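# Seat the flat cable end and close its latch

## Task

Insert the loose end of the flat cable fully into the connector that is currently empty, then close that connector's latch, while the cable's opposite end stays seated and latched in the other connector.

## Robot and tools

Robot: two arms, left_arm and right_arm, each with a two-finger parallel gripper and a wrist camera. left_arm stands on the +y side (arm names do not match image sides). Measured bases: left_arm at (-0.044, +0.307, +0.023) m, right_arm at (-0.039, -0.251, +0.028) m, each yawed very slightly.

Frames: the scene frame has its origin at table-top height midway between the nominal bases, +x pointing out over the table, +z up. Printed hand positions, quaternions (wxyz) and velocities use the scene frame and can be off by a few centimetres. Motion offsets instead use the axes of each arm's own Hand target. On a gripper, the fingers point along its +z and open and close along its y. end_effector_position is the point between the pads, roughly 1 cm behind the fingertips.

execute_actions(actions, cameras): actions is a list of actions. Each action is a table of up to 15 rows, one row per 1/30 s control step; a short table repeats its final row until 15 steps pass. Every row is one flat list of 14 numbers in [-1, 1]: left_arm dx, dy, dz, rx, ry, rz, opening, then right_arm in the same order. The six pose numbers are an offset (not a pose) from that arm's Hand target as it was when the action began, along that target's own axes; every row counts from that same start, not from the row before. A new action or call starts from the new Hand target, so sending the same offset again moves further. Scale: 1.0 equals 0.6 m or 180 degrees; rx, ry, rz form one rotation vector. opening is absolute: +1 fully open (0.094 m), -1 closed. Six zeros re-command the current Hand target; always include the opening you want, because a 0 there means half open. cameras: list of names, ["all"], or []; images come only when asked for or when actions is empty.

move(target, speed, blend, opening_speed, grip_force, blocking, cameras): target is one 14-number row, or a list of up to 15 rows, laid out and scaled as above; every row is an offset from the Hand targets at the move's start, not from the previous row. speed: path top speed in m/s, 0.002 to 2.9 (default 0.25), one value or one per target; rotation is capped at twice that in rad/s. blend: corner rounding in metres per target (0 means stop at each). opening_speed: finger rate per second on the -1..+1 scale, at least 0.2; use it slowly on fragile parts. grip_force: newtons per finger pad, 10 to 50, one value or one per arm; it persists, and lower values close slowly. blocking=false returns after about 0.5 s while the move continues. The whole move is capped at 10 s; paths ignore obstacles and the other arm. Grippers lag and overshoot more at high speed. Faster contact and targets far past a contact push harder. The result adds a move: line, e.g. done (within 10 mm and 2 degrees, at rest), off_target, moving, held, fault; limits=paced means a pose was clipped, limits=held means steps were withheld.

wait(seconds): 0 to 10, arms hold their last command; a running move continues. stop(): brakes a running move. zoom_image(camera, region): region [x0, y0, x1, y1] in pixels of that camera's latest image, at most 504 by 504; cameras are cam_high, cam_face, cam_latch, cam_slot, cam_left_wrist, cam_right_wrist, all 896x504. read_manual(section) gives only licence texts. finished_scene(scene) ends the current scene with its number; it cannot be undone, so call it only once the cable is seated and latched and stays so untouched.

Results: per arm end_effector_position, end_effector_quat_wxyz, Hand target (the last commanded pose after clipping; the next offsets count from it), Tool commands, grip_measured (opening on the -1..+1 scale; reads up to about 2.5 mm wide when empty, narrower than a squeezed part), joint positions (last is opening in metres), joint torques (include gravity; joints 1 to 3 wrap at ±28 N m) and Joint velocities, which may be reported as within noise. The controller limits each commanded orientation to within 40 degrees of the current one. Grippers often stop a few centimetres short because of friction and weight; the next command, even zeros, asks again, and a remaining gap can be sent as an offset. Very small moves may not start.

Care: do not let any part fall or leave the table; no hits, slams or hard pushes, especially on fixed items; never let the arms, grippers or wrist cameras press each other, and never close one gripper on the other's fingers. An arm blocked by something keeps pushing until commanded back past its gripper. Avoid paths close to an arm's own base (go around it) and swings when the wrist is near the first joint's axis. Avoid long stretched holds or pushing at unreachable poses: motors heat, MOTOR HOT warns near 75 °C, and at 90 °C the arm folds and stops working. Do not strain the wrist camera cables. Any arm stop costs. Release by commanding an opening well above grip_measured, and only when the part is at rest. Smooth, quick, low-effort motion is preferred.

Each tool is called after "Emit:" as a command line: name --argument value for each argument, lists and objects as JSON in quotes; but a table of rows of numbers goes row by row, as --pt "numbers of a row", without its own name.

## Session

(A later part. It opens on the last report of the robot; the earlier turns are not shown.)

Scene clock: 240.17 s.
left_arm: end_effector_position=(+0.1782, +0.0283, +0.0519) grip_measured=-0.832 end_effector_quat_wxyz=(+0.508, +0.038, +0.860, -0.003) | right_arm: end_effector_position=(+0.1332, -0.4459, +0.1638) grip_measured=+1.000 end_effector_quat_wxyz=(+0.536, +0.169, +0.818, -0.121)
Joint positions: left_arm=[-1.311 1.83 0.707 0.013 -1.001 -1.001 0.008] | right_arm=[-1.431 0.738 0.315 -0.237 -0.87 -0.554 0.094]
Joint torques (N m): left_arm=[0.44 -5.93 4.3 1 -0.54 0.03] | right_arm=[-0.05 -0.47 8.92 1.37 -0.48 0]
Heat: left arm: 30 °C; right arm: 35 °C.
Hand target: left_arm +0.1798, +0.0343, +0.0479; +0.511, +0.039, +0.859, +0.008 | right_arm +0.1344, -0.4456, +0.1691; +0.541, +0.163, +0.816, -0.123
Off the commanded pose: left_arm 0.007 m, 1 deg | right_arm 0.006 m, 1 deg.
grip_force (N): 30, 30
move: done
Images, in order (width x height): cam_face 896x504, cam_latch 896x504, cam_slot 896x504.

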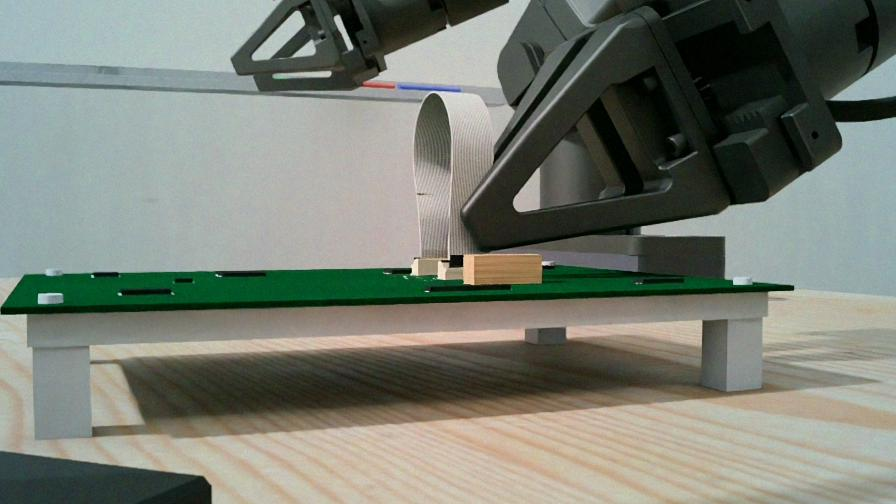

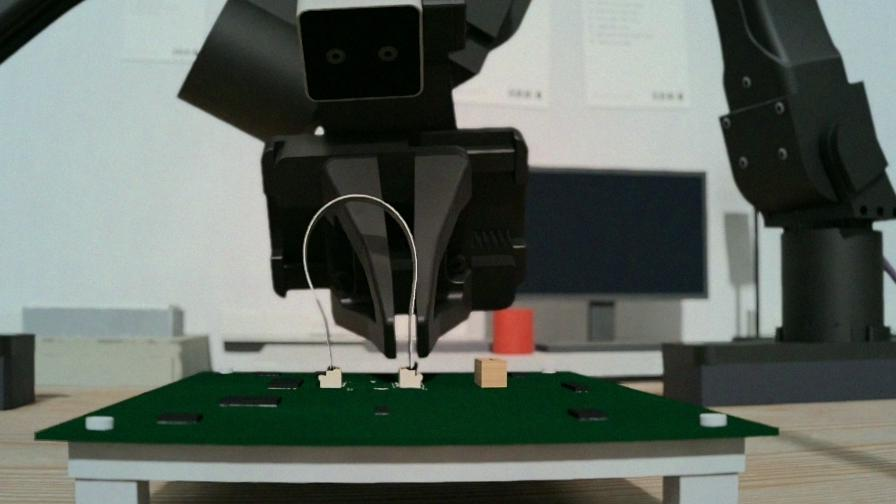

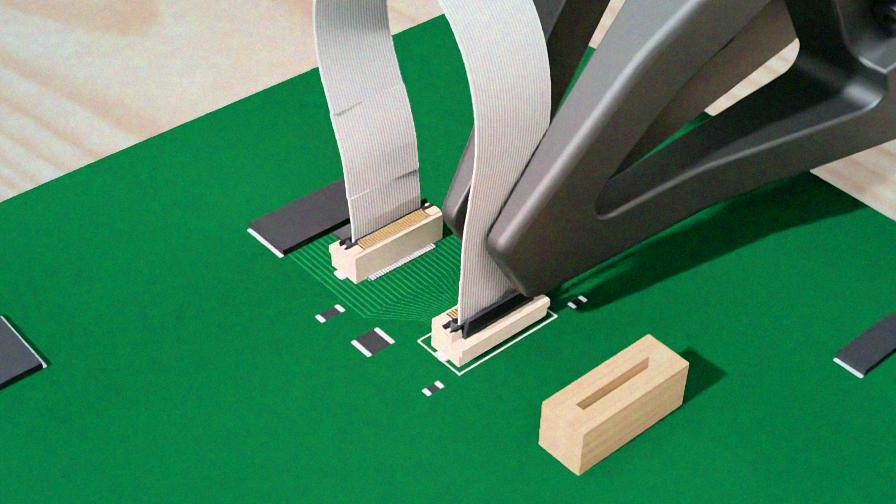

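Emit:
move --target '[0.0040, -0.0024, 0.0029, 0.0004, -0.0003, -0.0008, -0.83, 0, 0, 0, 0, 0, 0, 1]' --speed 0.015 --cameras '["cam_latch", "cam_slot", "cam_face"]'

Emit:
zoom_image --camera "cam_slot" --region '[435, 260, 545, 350]'

Emit:
zoom_image --camera "cam_latch" --region '[365, 310, 445, 390]'

Scene clock: 243.93 s.
left_arm: end_effector_position=(+0.1782, +0.0282, +0.0482) grip_measured=-0.832 end_effector_quat_wxyz=(+0.507, +0.039, +0.861, -0.001) | right_arm: end_effector_position=(+0.1332, -0.4459, +0.1638) grip_measured=+1.000 end_effector_quat_wxyz=(+0.536, +0.169, +0.818, -0.121)
Joint positions: left_arm=[-1.311 1.844 0.707 0.022 -1 -1.001 0.008] | right_arm=[-1.431 0.738 0.315 -0.237 -0.87 -0.554 0.094]
Joint torques (N m): left_arm=[0.4 -5.91 4.3 1.07 -0.54 0.01] | right_arm=[-0.17 -0.44 8.92 1.38 -0.48 -0.01]
Heat: left arm: 30 °C; right arm: 35 °C.
Hand target: left_arm +0.1800, +0.0329, +0.0449; +0.511, +0.038, +0.859, +0.006 | right_arm +0.1344, -0.4456, +0.1691; +0.541, +0.163, +0.816, -0.123
Off the commanded pose: left_arm 0.006 m, 1 deg | right_arm 0.006 m, 1 deg.
grip_force (N): 30, 30
move: done
Images, in order (width x height): cam_face 896x504, cam_latch 896x504, cam_slot 896x504.

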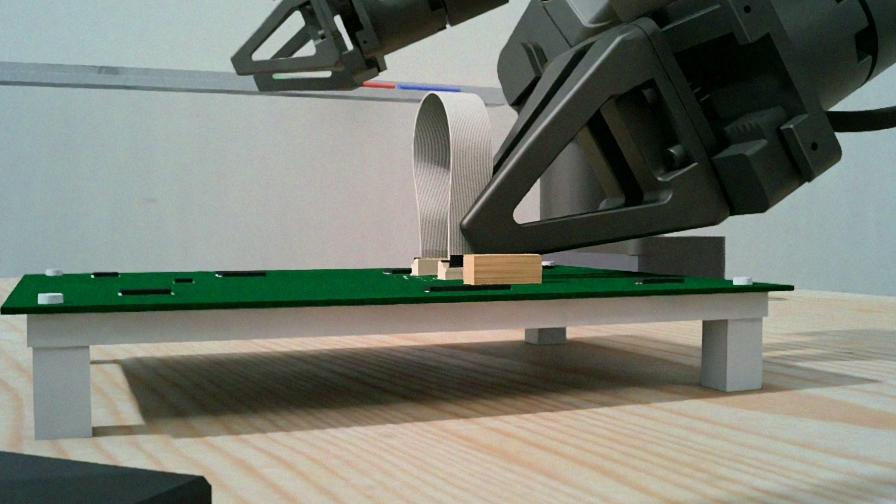

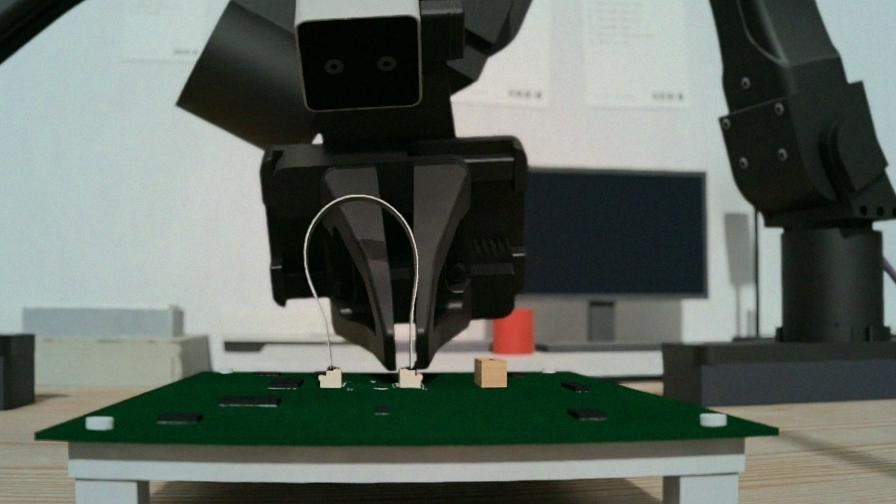

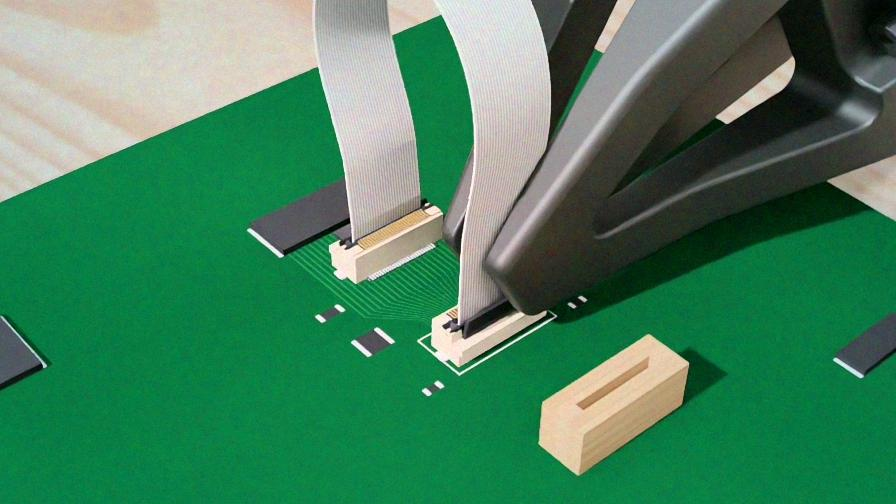

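Scaled by 4.582 from the camera's 896x504 image, which has a finer 1280x720 frame.

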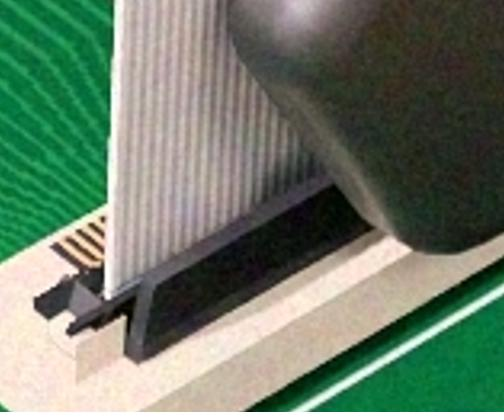

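Scaled by 6.300 from the camera's 896x504 image, which has a finer 1280x720 frame.

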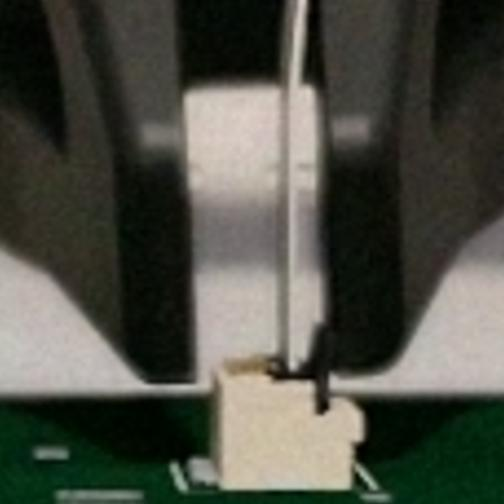

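Emit:
move --target '[-0.0270, -0.0096, -0.0111, 0.0094, -0.0059, -0.0178, -0.83, 0, 0, 0, 0, 0, 0, 1]' --speed 0.02 --cameras '["cam_latch", "cam_slot", "cam_face"]'

Emit:
zoom_image --camera "cam_slot" --region '[435, 260, 545, 350]'

Emit:
zoom_image --camera "cam_latch" --region '[365, 310, 445, 390]'

Scene clock: 248.13 s.
left_arm: end_effector_position=(+0.1785, +0.0266, +0.0500) grip_measured=-0.832 end_effector_quat_wxyz=(+0.509, +0.036, +0.860, -0.006) | right_arm: end_effector_position=(+0.1332, -0.4459, +0.1638) grip_measured=+1.000 end_effector_quat_wxyz=(+0.536, +0.169, +0.818, -0.121)
Joint positions: left_arm=[-1.311 1.84 0.707 0.03 -1 -1.001 0.008] | right_arm=[-1.431 0.738 0.315 -0.237 -0.87 -0.554 0.094]
Joint torques (N m): left_arm=[0.43 -9.58 4.45 1.13 -0.56 -0.01] | right_arm=[-0.1 -0.51 8.99 1.38 -0.48 0]
Heat: left arm: 30 °C; right arm: 35 °C.
Hand target: left_arm +0.1816, +0.0262, +0.0620; +0.519, +0.022, +0.855, -0.021 | right_arm +0.1344, -0.4456, +0.1691; +0.541, +0.163, +0.816, -0.123
Off the commanded pose: left_arm 0.012 m, 3 deg | right_arm 0.006 m, 1 deg.
grip_force (N): 30, 30
move: off_target (left_arm)
Images, in order (width x height): cam_face 896x504, cam_latch 896x504, cam_slot 896x504.

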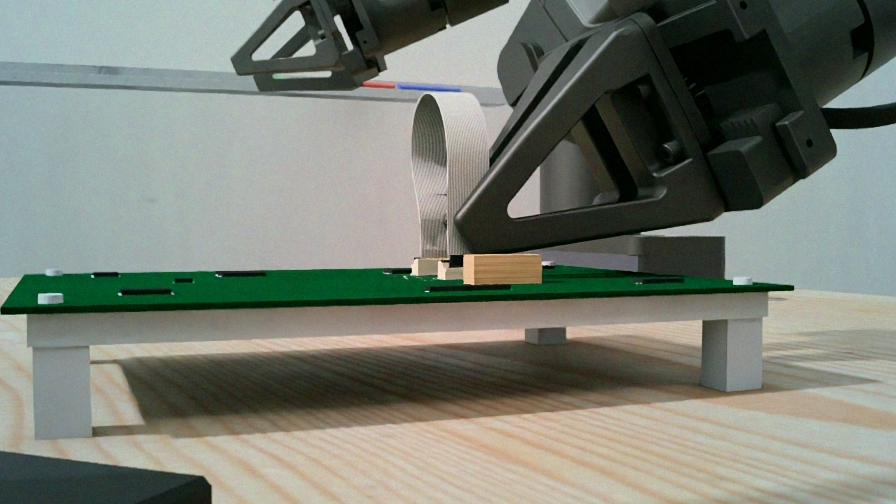

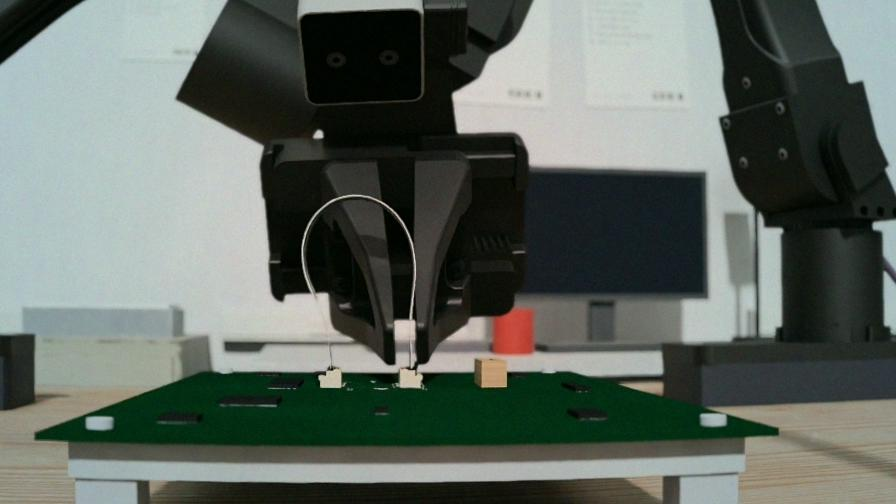

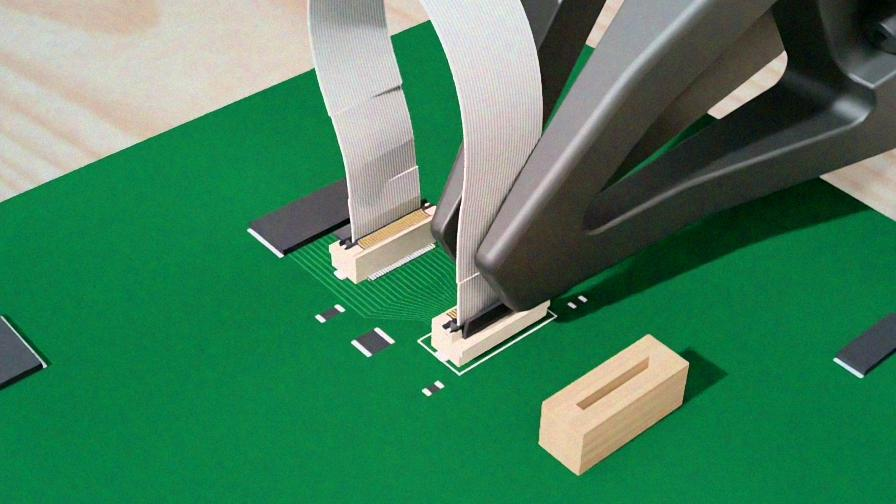

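Scaled by 4.582 from the camera's 896x504 image, which has a finer 1280x720 frame.

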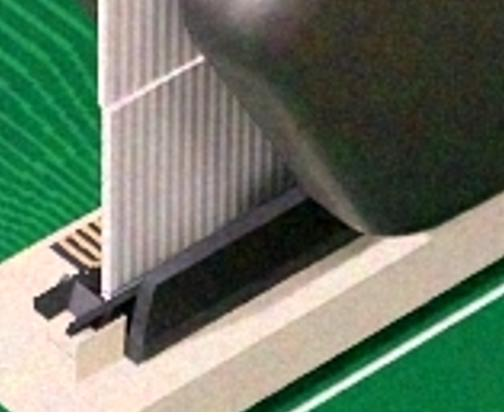

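Scaled by 6.300 from the camera's 896x504 image, which has a finer 1280x720 frame.

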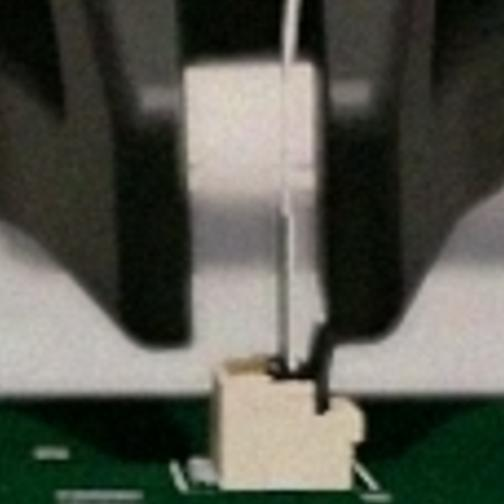

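Emit:
wait --seconds 0.2 --cameras '["cam_latch", "cam_slot", "cam_left_wrist"]'

Emit:
zoom_image --camera "cam_latch" --region '[365, 310, 445, 390]'

Emit:
zoom_image --camera "cam_left_wrist" --region '[300, 280, 620, 504]'

Scene clock: 251.80 s.
left_arm: end_effector_position=(+0.1785, +0.0266, +0.0500) grip_measured=-0.832 end_effector_quat_wxyz=(+0.509, +0.036, +0.860, -0.006) | right_arm: end_effector_position=(+0.1332, -0.4459, +0.1638) grip_measured=+1.000 end_effector_quat_wxyz=(+0.536, +0.169, +0.818, -0.121)
Joint positions: left_arm=[-1.311 1.84 0.707 0.03 -1 -1.001 0.008] | right_arm=[-1.431 0.738 0.315 -0.237 -0.87 -0.554 0.094]
Joint torques (N m): left_arm=[0.44 -9.62 4.46 1.14 -0.54 0.01] | right_arm=[-0.13 -0.53 8.94 1.37 -0.47 -0.01]
Heat: left arm: 30 °C; right arm: 35 °C.
Hand target: left_arm +0.1816, +0.0262, +0.0620; +0.519, +0.022, +0.855, -0.021 | right_arm +0.1344, -0.4456, +0.1691; +0.541, +0.163, +0.816, -0.123
Tool commands: left_gripper/opening=-0.83 right_gripper/opening=+1.0
Off the commanded pose: left_arm 0.012 m, 3 deg | right_arm 0.006 m, 1 deg.
grip_force (N): 30, 30
wait: 0.20 s; at rest from the start
camera_calibration:
cam_left_wrist: T_world_to_cam=[[-0.0830403, -0.995823, -0.0379559, 0.0427607], [-0.79388, 0.089127, -0.601507, 0.208671], [0.602377, -0.0198169, -0.797965, 0.0270081], [0, 0, 0, 1]] pos_world=[0.152942, 0.0245191, 0.148692]
Images, in order (width x height): cam_latch 896x504, cam_slot 896x504, cam_left_wrist 896x504.

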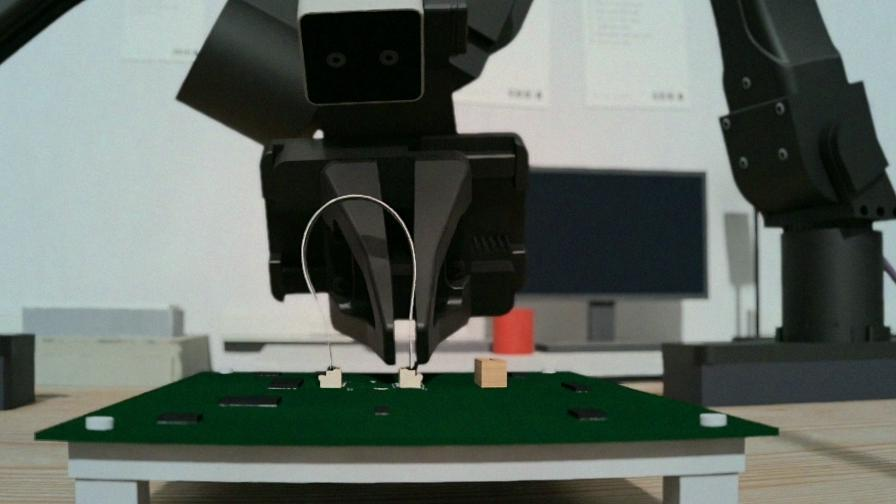

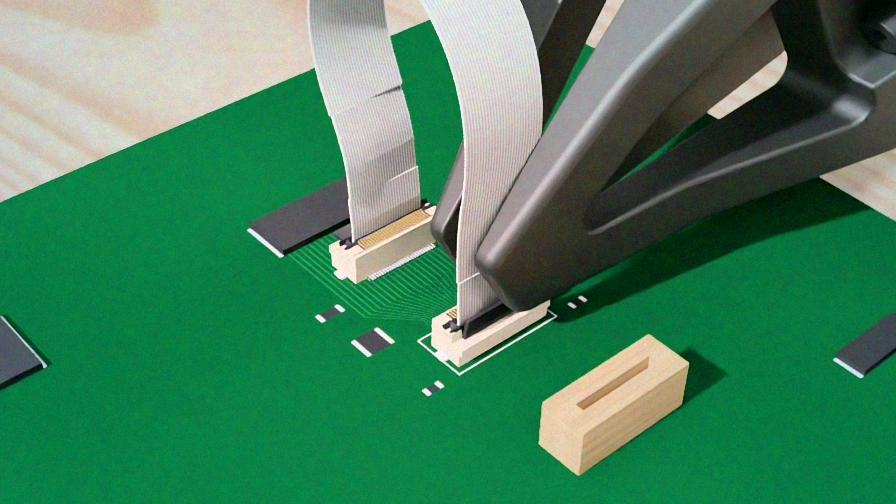

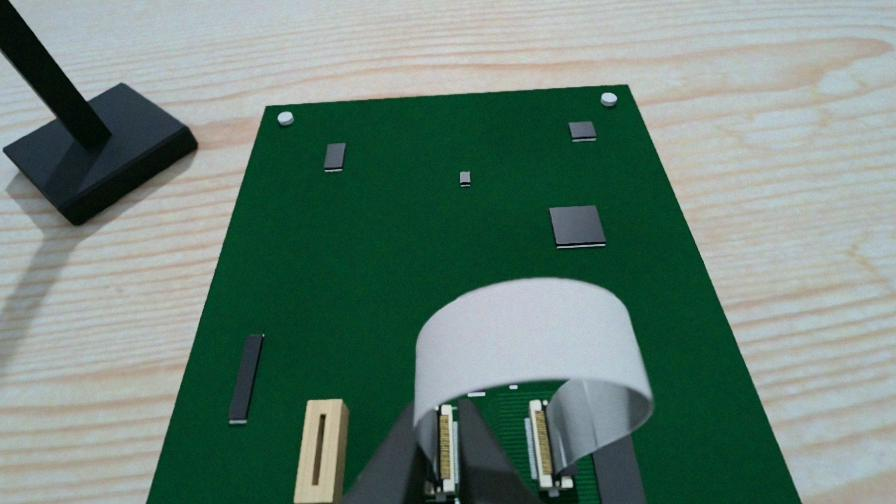

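Scaled by 6.300 from the camera's 896x504 image, which has a finer 1280x720 frame.

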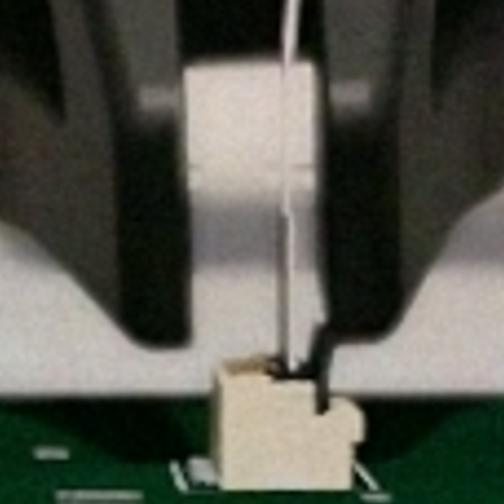

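Scaled by 1.575 from the camera's 896x504 image, which has a finer 1280x720 frame.

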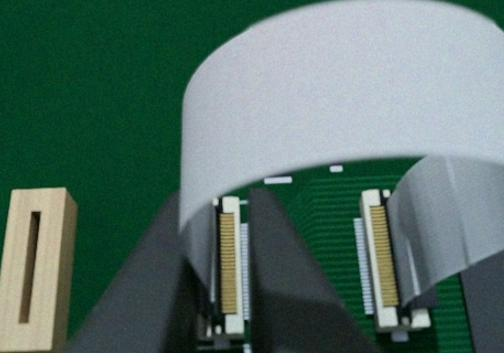

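Emit:
move --target '[-0.0047, -0.0016, -0.0020, 0.0014, -0.0009, -0.0027, -0.83, 0, 0, 0, 0, 0, 0, 1]' --speed 0.02 --cameras '["cam_latch", "cam_slot"]'

Emit:
zoom_image --camera "cam_latch" --region '[365, 310, 445, 390]'

Emit:
zoom_image --camera "cam_slot" --region '[435, 230, 545, 350]'

Scene clock: 253.67 s.
left_arm: end_effector_position=(+0.1788, +0.0251, +0.0534) grip_measured=-0.832 end_effector_quat_wxyz=(+0.510, +0.033, +0.859, -0.012) | right_arm: end_effector_position=(+0.1332, -0.4459, +0.1638) grip_measured=+1.000 end_effector_quat_wxyz=(+0.536, +0.169, +0.818, -0.121)
Joint positions: left_arm=[-1.311 1.83 0.707 0.034 -0.999 -1.001 0.008] | right_arm=[-1.431 0.738 0.315 -0.237 -0.87 -0.554 0.094]
Joint torques (N m): left_arm=[0.38 -9.5 4.51 1.12 -0.54 0.02] | right_arm=[-0.09 -0.49 8.91 1.38 -0.47 0.01]
Heat: left arm: 30 °C; right arm: 35 °C.
Hand target: left_arm +0.1817, +0.0253, +0.0651; +0.520, +0.019, +0.854, -0.025 | right_arm +0.1344, -0.4456, +0.1691; +0.541, +0.163, +0.816, -0.123
Off the commanded pose: left_arm 0.012 m, 3 deg | right_arm 0.006 m, 1 deg.
grip_force (N): 30, 30
move: off_target (left_arm)
Images, in order (width x height): cam_latch 896x504, cam_slot 896x504.

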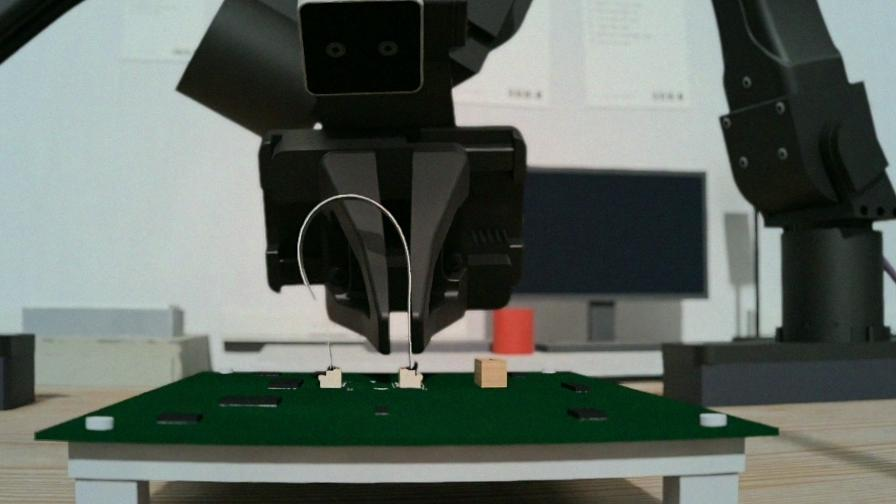

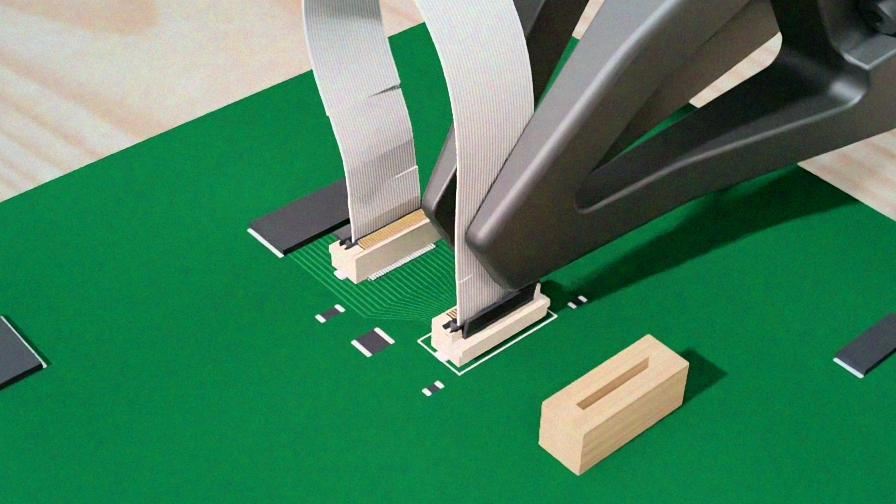

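Scaled by 6.300 from the camera's 896x504 image, which has a finer 1280x720 frame.

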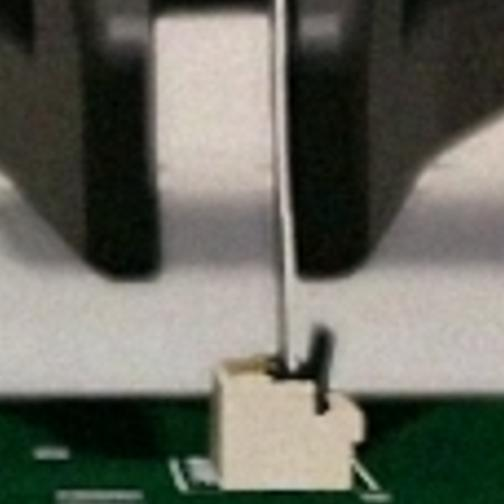

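Scaled by 4.200 from the camera's 896x504 image, which has a finer 1280x720 frame.

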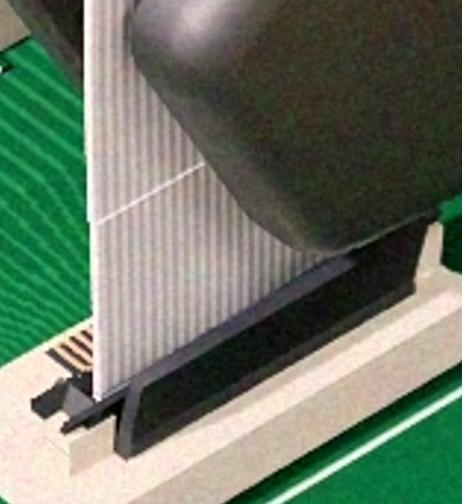

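Emit:
move --target '[0.0197, 0.0051, 0.0088, -0.0054, 0.0034, 0.0103, -0.83, 0, 0, 0, 0, 0, 0, 1]' --speed 0.02

Scene clock: 257.03 s.
left_arm: end_effector_position=(+0.1789, +0.0243, +0.0536) grip_measured=-0.832 end_effector_quat_wxyz=(+0.510, +0.032, +0.859, -0.014) | right_arm: end_effector_position=(+0.1332, -0.4459, +0.1638) grip_measured=+1.000 end_effector_quat_wxyz=(+0.536, +0.169, +0.818, -0.121)
Joint positions: left_arm=[-1.311 1.83 0.707 0.038 -0.999 -1.001 0.008] | right_arm=[-1.431 0.738 0.315 -0.237 -0.87 -0.554 0.094]
Joint torques (N m): left_arm=[0.42 -6.22 4.53 1.14 -0.55 0.02] | right_arm=[-0.1 -0.5 8.9 1.38 -0.47 -0.01]
Heat: left arm: 30 °C; right arm: 35 °C.
Hand target: left_arm +0.1812, +0.0281, +0.0521; +0.515, +0.029, +0.856, -0.009 | right_arm +0.1344, -0.4456, +0.1691; +0.541, +0.163, +0.816, -0.123
Off the commanded pose: left_arm 0.005 m, 1 deg | right_arm 0.006 m, 1 deg.
grip_force (N): 30, 30
move: done

Emit:
move --target '[0.0033, 0.0009, 0.0014, -0.0010, 0.0006, 0.0019, -0.83, 0, 0, 0, 0, 0, 0, 1]' --speed 0.015

Emit:
move --target '[0.0020, 0.0005, 0.0008, -0.0006, 0.0004, 0.0011, -0.83, 0, 0, 0, 0, 0, 0, 1]' --speed 0.01 --cameras '["cam_latch", "cam_slot"]'

Emit:
zoom_image --camera "cam_latch" --region '[365, 310, 445, 390]'

Emit:
zoom_image --camera "cam_slot" --region '[435, 230, 545, 350]'

Scene clock: 259.03 s.
left_arm: end_effector_position=(+0.1789, +0.0243, +0.0536) grip_measured=-0.832 end_effector_quat_wxyz=(+0.510, +0.032, +0.859, -0.014) | right_arm: end_effector_position=(+0.1332, -0.4459, +0.1638) grip_measured=+1.000 end_effector_quat_wxyz=(+0.536, +0.169, +0.818, -0.121)
Joint positions: left_arm=[-1.311 1.83 0.707 0.038 -0.999 -1.001 0.008] | right_arm=[-1.431 0.738 0.315 -0.237 -0.87 -0.554 0.094]
Joint torques (N m): left_arm=[0.35 -5.65 4.51 1.12 -0.55 0.02] | right_arm=[-0.09 -0.47 8.92 1.38 -0.46 -0.01]
Heat: left arm: 30 °C; right arm: 35 °C.
Hand target: left_arm +0.1810, +0.0287, +0.0499; +0.515, +0.030, +0.857, -0.007 | right_arm +0.1344, -0.4456, +0.1691; +0.541, +0.163, +0.816, -0.123
Off the commanded pose: left_arm 0.006 m, 1 deg | right_arm 0.006 m, 1 deg.
grip_force (N): 30, 30
move: done

Scene clock: 259.73 s.
left_arm: end_effector_position=(+0.1788, +0.0247, +0.0514) grip_measured=-0.832 end_effector_quat_wxyz=(+0.510, +0.033, +0.860, -0.012) | right_arm: end_effector_position=(+0.1332, -0.4459, +0.1638) grip_measured=+1.000 end_effector_quat_wxyz=(+0.536, +0.169, +0.818, -0.121)
Joint positions: left_arm=[-1.311 1.837 0.707 0.04 -0.999 -1.001 0.008] | right_arm=[-1.431 0.738 0.315 -0.237 -0.87 -0.554 0.094]
Joint torques (N m): left_arm=[0.39 -5.94 4.53 1.09 -0.57 0.01] | right_arm=[-0.12 -0.5 8.91 1.36 -0.47 0]
Heat: left arm: 30 °C; right arm: 35 °C.
Hand target: left_arm +0.1809, +0.0290, +0.0486; +0.514, +0.031, +0.857, -0.005 | right_arm +0.1344, -0.4456, +0.1691; +0.541, +0.163, +0.816, -0.123
Off the commanded pose: left_arm 0.006 m, 1 deg | right_arm 0.006 m, 1 deg.
grip_force (N): 30, 30
move: done
Images, in order (width x height): cam_latch 896x504, cam_slot 896x504.

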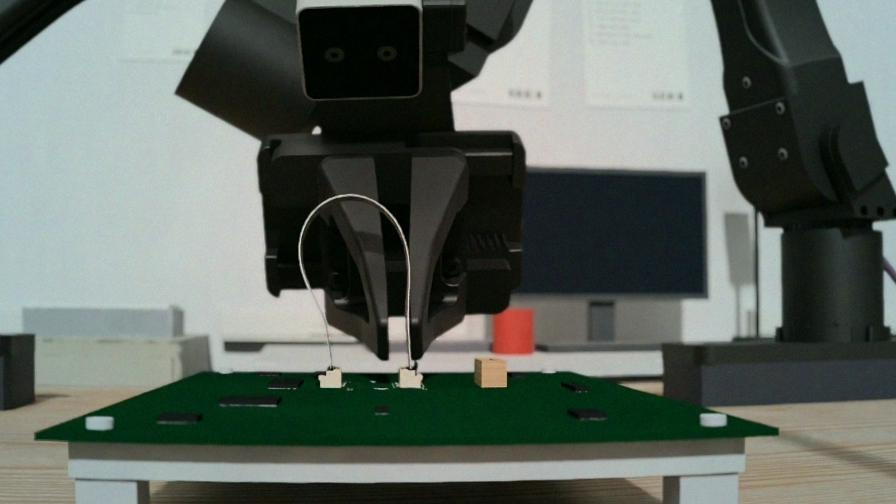

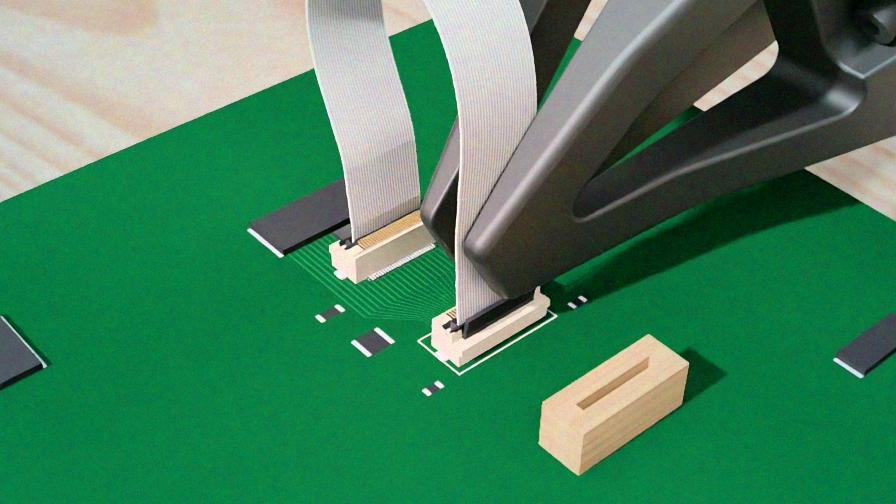

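Scaled by 6.300 from the camera's 896x504 image, which has a finer 1280x720 frame.

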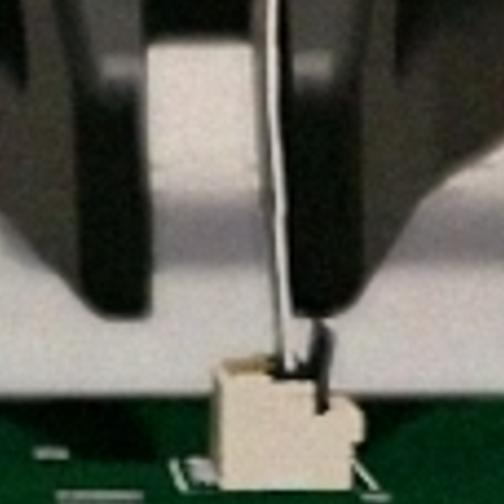

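Scaled by 4.200 from the camera's 896x504 image, which has a finer 1280x720 frame.

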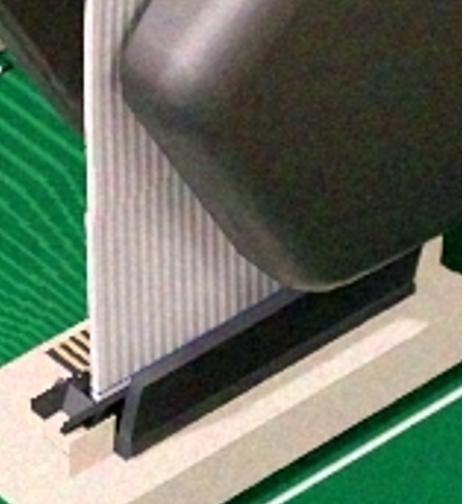

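Emit:
move --target '[0.0035, 0.0042, 0.0004, -0.0011, 0.0007, 0.0022, -0.83, 0, 0, 0, 0, 0, 0, 1]' --speed 0.015 --cameras '["cam_latch", "cam_slot"]'

Emit:
zoom_image --camera "cam_latch" --region '[365, 310, 445, 390]'

Emit:
zoom_image --camera "cam_slot" --region '[435, 230, 545, 350]'

Scene clock: 261.77 s.
left_arm: end_effector_position=(+0.1786, +0.0258, +0.0508) grip_measured=-0.832 end_effector_quat_wxyz=(+0.510, +0.033, +0.860, -0.012) | right_arm: end_effector_position=(+0.1332, -0.4459, +0.1638) grip_measured=+1.000 end_effector_quat_wxyz=(+0.536, +0.169, +0.818, -0.121)
Joint positions: left_arm=[-1.311 1.837 0.702 0.045 -0.999 -1.001 0.008] | right_arm=[-1.431 0.738 0.315 -0.237 -0.87 -0.554 0.094]
Joint torques (N m): left_arm=[0.39 -5.81 4.21 1.06 -0.54 0.03] | right_arm=[-0.06 -0.46 8.88 1.39 -0.48 -0.01]
Heat: left arm: 30 °C; right arm: 35 °C.
Hand target: left_arm +0.1802, +0.0317, +0.0467; +0.513, +0.034, +0.858, -0.002 | right_arm +0.1344, -0.4456, +0.1691; +0.541, +0.163, +0.816, -0.123
Off the commanded pose: left_arm 0.007 m, 1 deg | right_arm 0.006 m, 1 deg.
grip_force (N): 30, 30
move: done
Images, in order (width x height): cam_latch 896x504, cam_slot 896x504.

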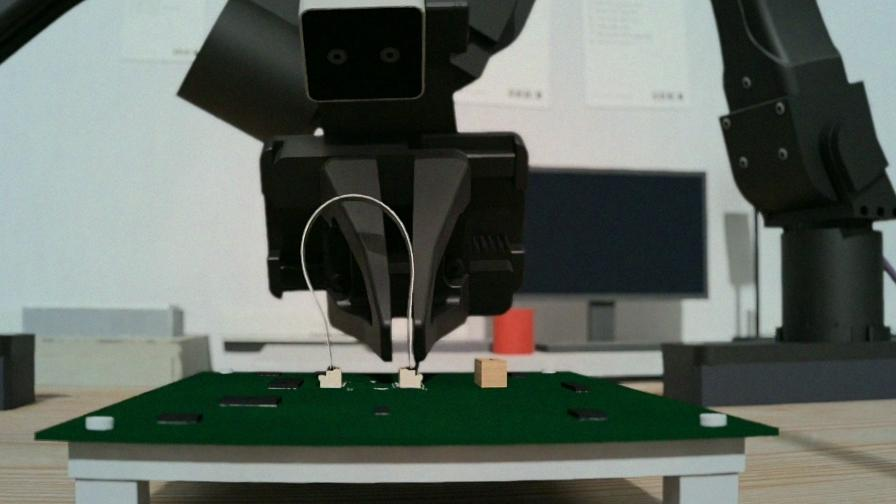

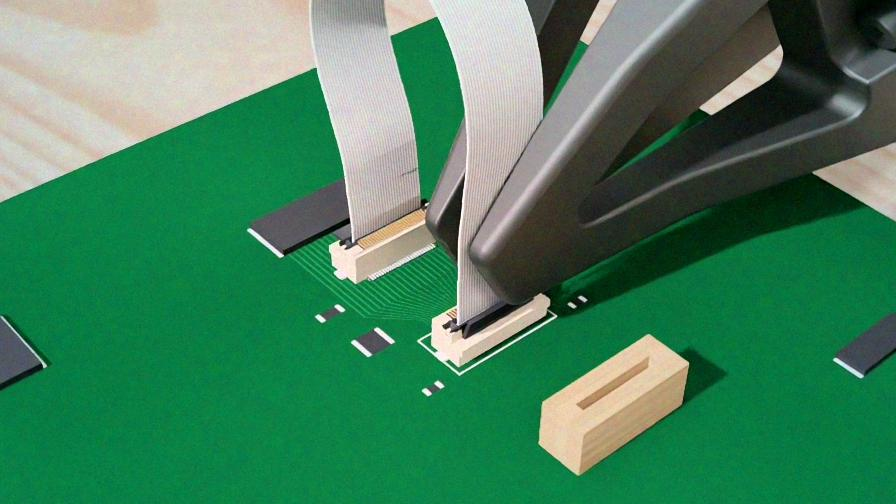

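Scaled by 6.300 from the camera's 896x504 image, which has a finer 1280x720 frame.

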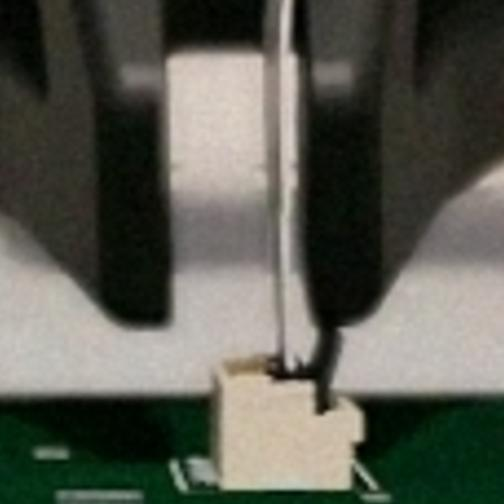

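Scaled by 4.200 from the camera's 896x504 image, which has a finer 1280x720 frame.

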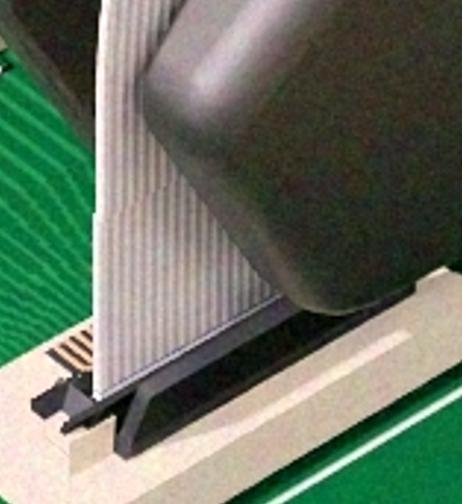

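Emit:
move --target '[0.0044, 0.0052, 0.0005, -0.0014, 0.0009, 0.0027, -0.83, 0, 0, 0, 0, 0, 0, 1]' --speed 0.015 --cameras '["cam_latch", "cam_slot"]'

Emit:
zoom_image --camera "cam_latch" --region '[365, 310, 445, 390]'

Emit:
zoom_image --camera "cam_slot" --region '[435, 230, 545, 350]'

Scene clock: 263.13 s.
left_arm: end_effector_position=(+0.1779, +0.0288, +0.0486) grip_measured=-0.832 end_effector_quat_wxyz=(+0.509, +0.035, +0.860, -0.008) | right_arm: end_effector_position=(+0.1332, -0.4459, +0.1638) grip_measured=+1.000 end_effector_quat_wxyz=(+0.536, +0.169, +0.818, -0.121)
Joint positions: left_arm=[-1.311 1.837 0.691 0.048 -0.999 -1.001 0.008] | right_arm=[-1.431 0.738 0.315 -0.237 -0.87 -0.554 0.094]
Joint torques (N m): left_arm=[0.42 -5.7 4.23 1.03 -0.55 0.02] | right_arm=[-0.06 -0.49 8.91 1.37 -0.47 0]
Heat: left arm: 30 °C; right arm: 35 °C.
Hand target: left_arm +0.1795, +0.0348, +0.0444; +0.512, +0.036, +0.858, +0.003 | right_arm +0.1344, -0.4456, +0.1691; +0.541, +0.163, +0.816, -0.123
Off the commanded pose: left_arm 0.008 m, 1 deg | right_arm 0.006 m, 1 deg.
grip_force (N): 30, 30
move: done
Images, in order (width x height): cam_latch 896x504, cam_slot 896x504.

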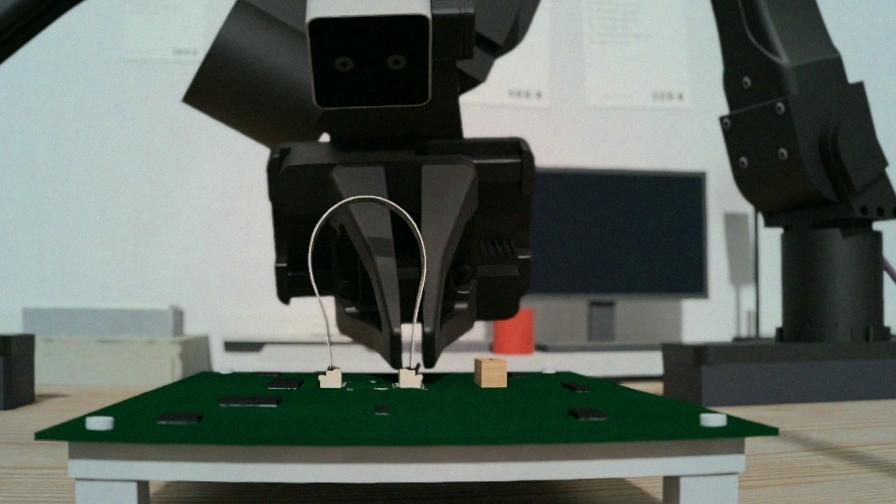

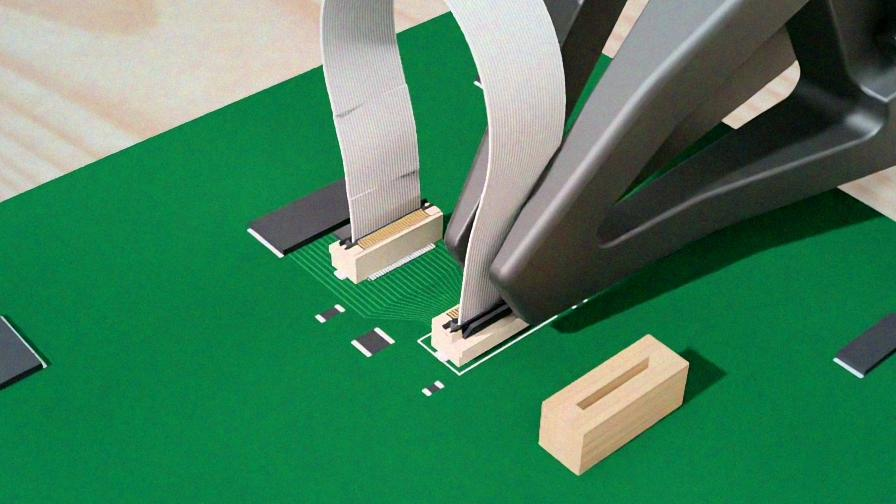

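Scaled by 6.300 from the camera's 896x504 image, which has a finer 1280x720 frame.

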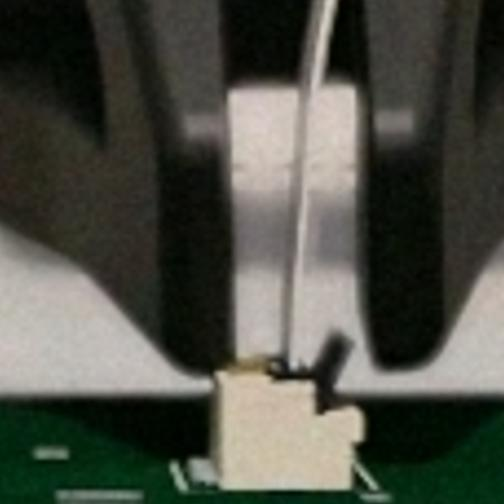

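Scaled by 4.200 from the camera's 896x504 image, which has a finer 1280x720 frame.

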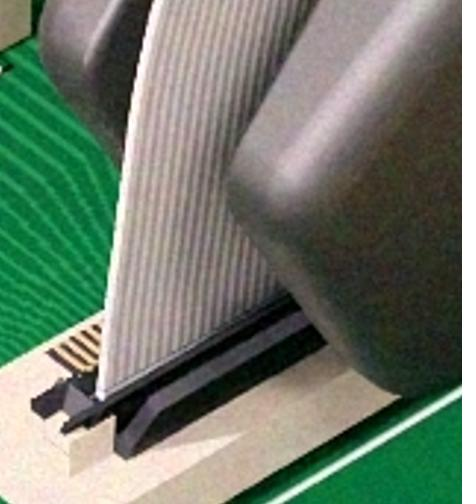

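Emit:
move --target '[-0.0257, -0.0068, -0.0116, 0.0078, -0.0049, -0.0149, -0.83, 0, 0, 0, 0, 0, 0, 1]' --speed 0.02 --cameras '["cam_latch"]'

Emit:
zoom_image --camera "cam_latch" --region '[365, 310, 445, 390]'

Scene clock: 268.37 s.
left_arm: end_effector_position=(+0.1780, +0.0282, +0.0506) grip_measured=-0.832 end_effector_quat_wxyz=(+0.510, +0.033, +0.860, -0.011) | right_arm: end_effector_position=(+0.1332, -0.4459, +0.1638) grip_measured=+1.000 end_effector_quat_wxyz=(+0.536, +0.169, +0.818, -0.121)
Joint positions: left_arm=[-1.311 1.831 0.691 0.048 -0.999 -1.001 0.008] | right_arm=[-1.431 0.738 0.315 -0.237 -0.87 -0.554 0.094]
Joint torques (N m): left_arm=[0.32 -9.4 4.36 1.02 -0.55 0] | right_arm=[-0.12 -0.47 8.91 1.38 -0.47 0]
Heat: left arm: 30 °C; right arm: 35 °C.
Hand target: left_arm +0.1804, +0.0300, +0.0612; +0.518, +0.022, +0.855, -0.020 | right_arm +0.1344, -0.4456, +0.1691; +0.541, +0.163, +0.816, -0.123
Off the commanded pose: left_arm 0.011 m, 2 deg | right_arm 0.006 m, 1 deg.
grip_force (N): 30, 30
move: off_target (left_arm)
Images, in order (width x height): cam_latch 896x504.

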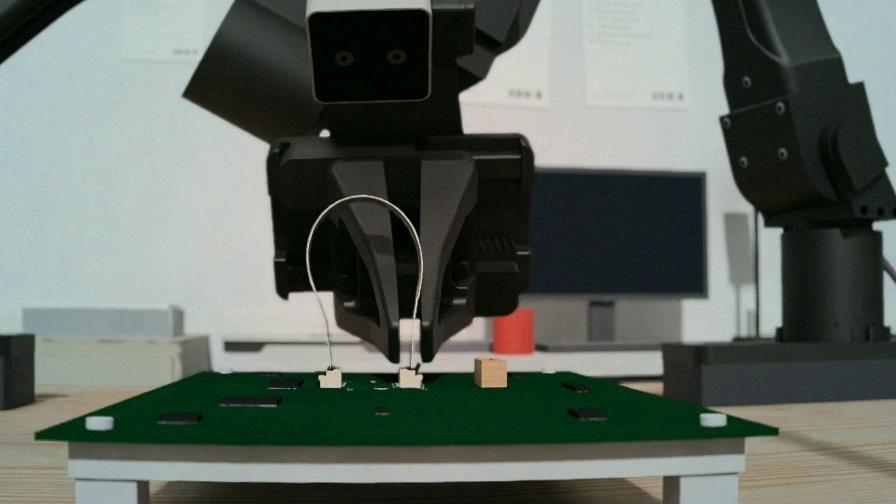

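Scaled by 6.300 from the camera's 896x504 image, which has a finer 1280x720 frame.

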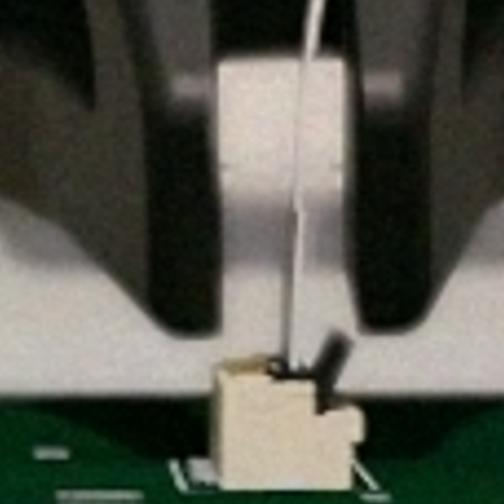

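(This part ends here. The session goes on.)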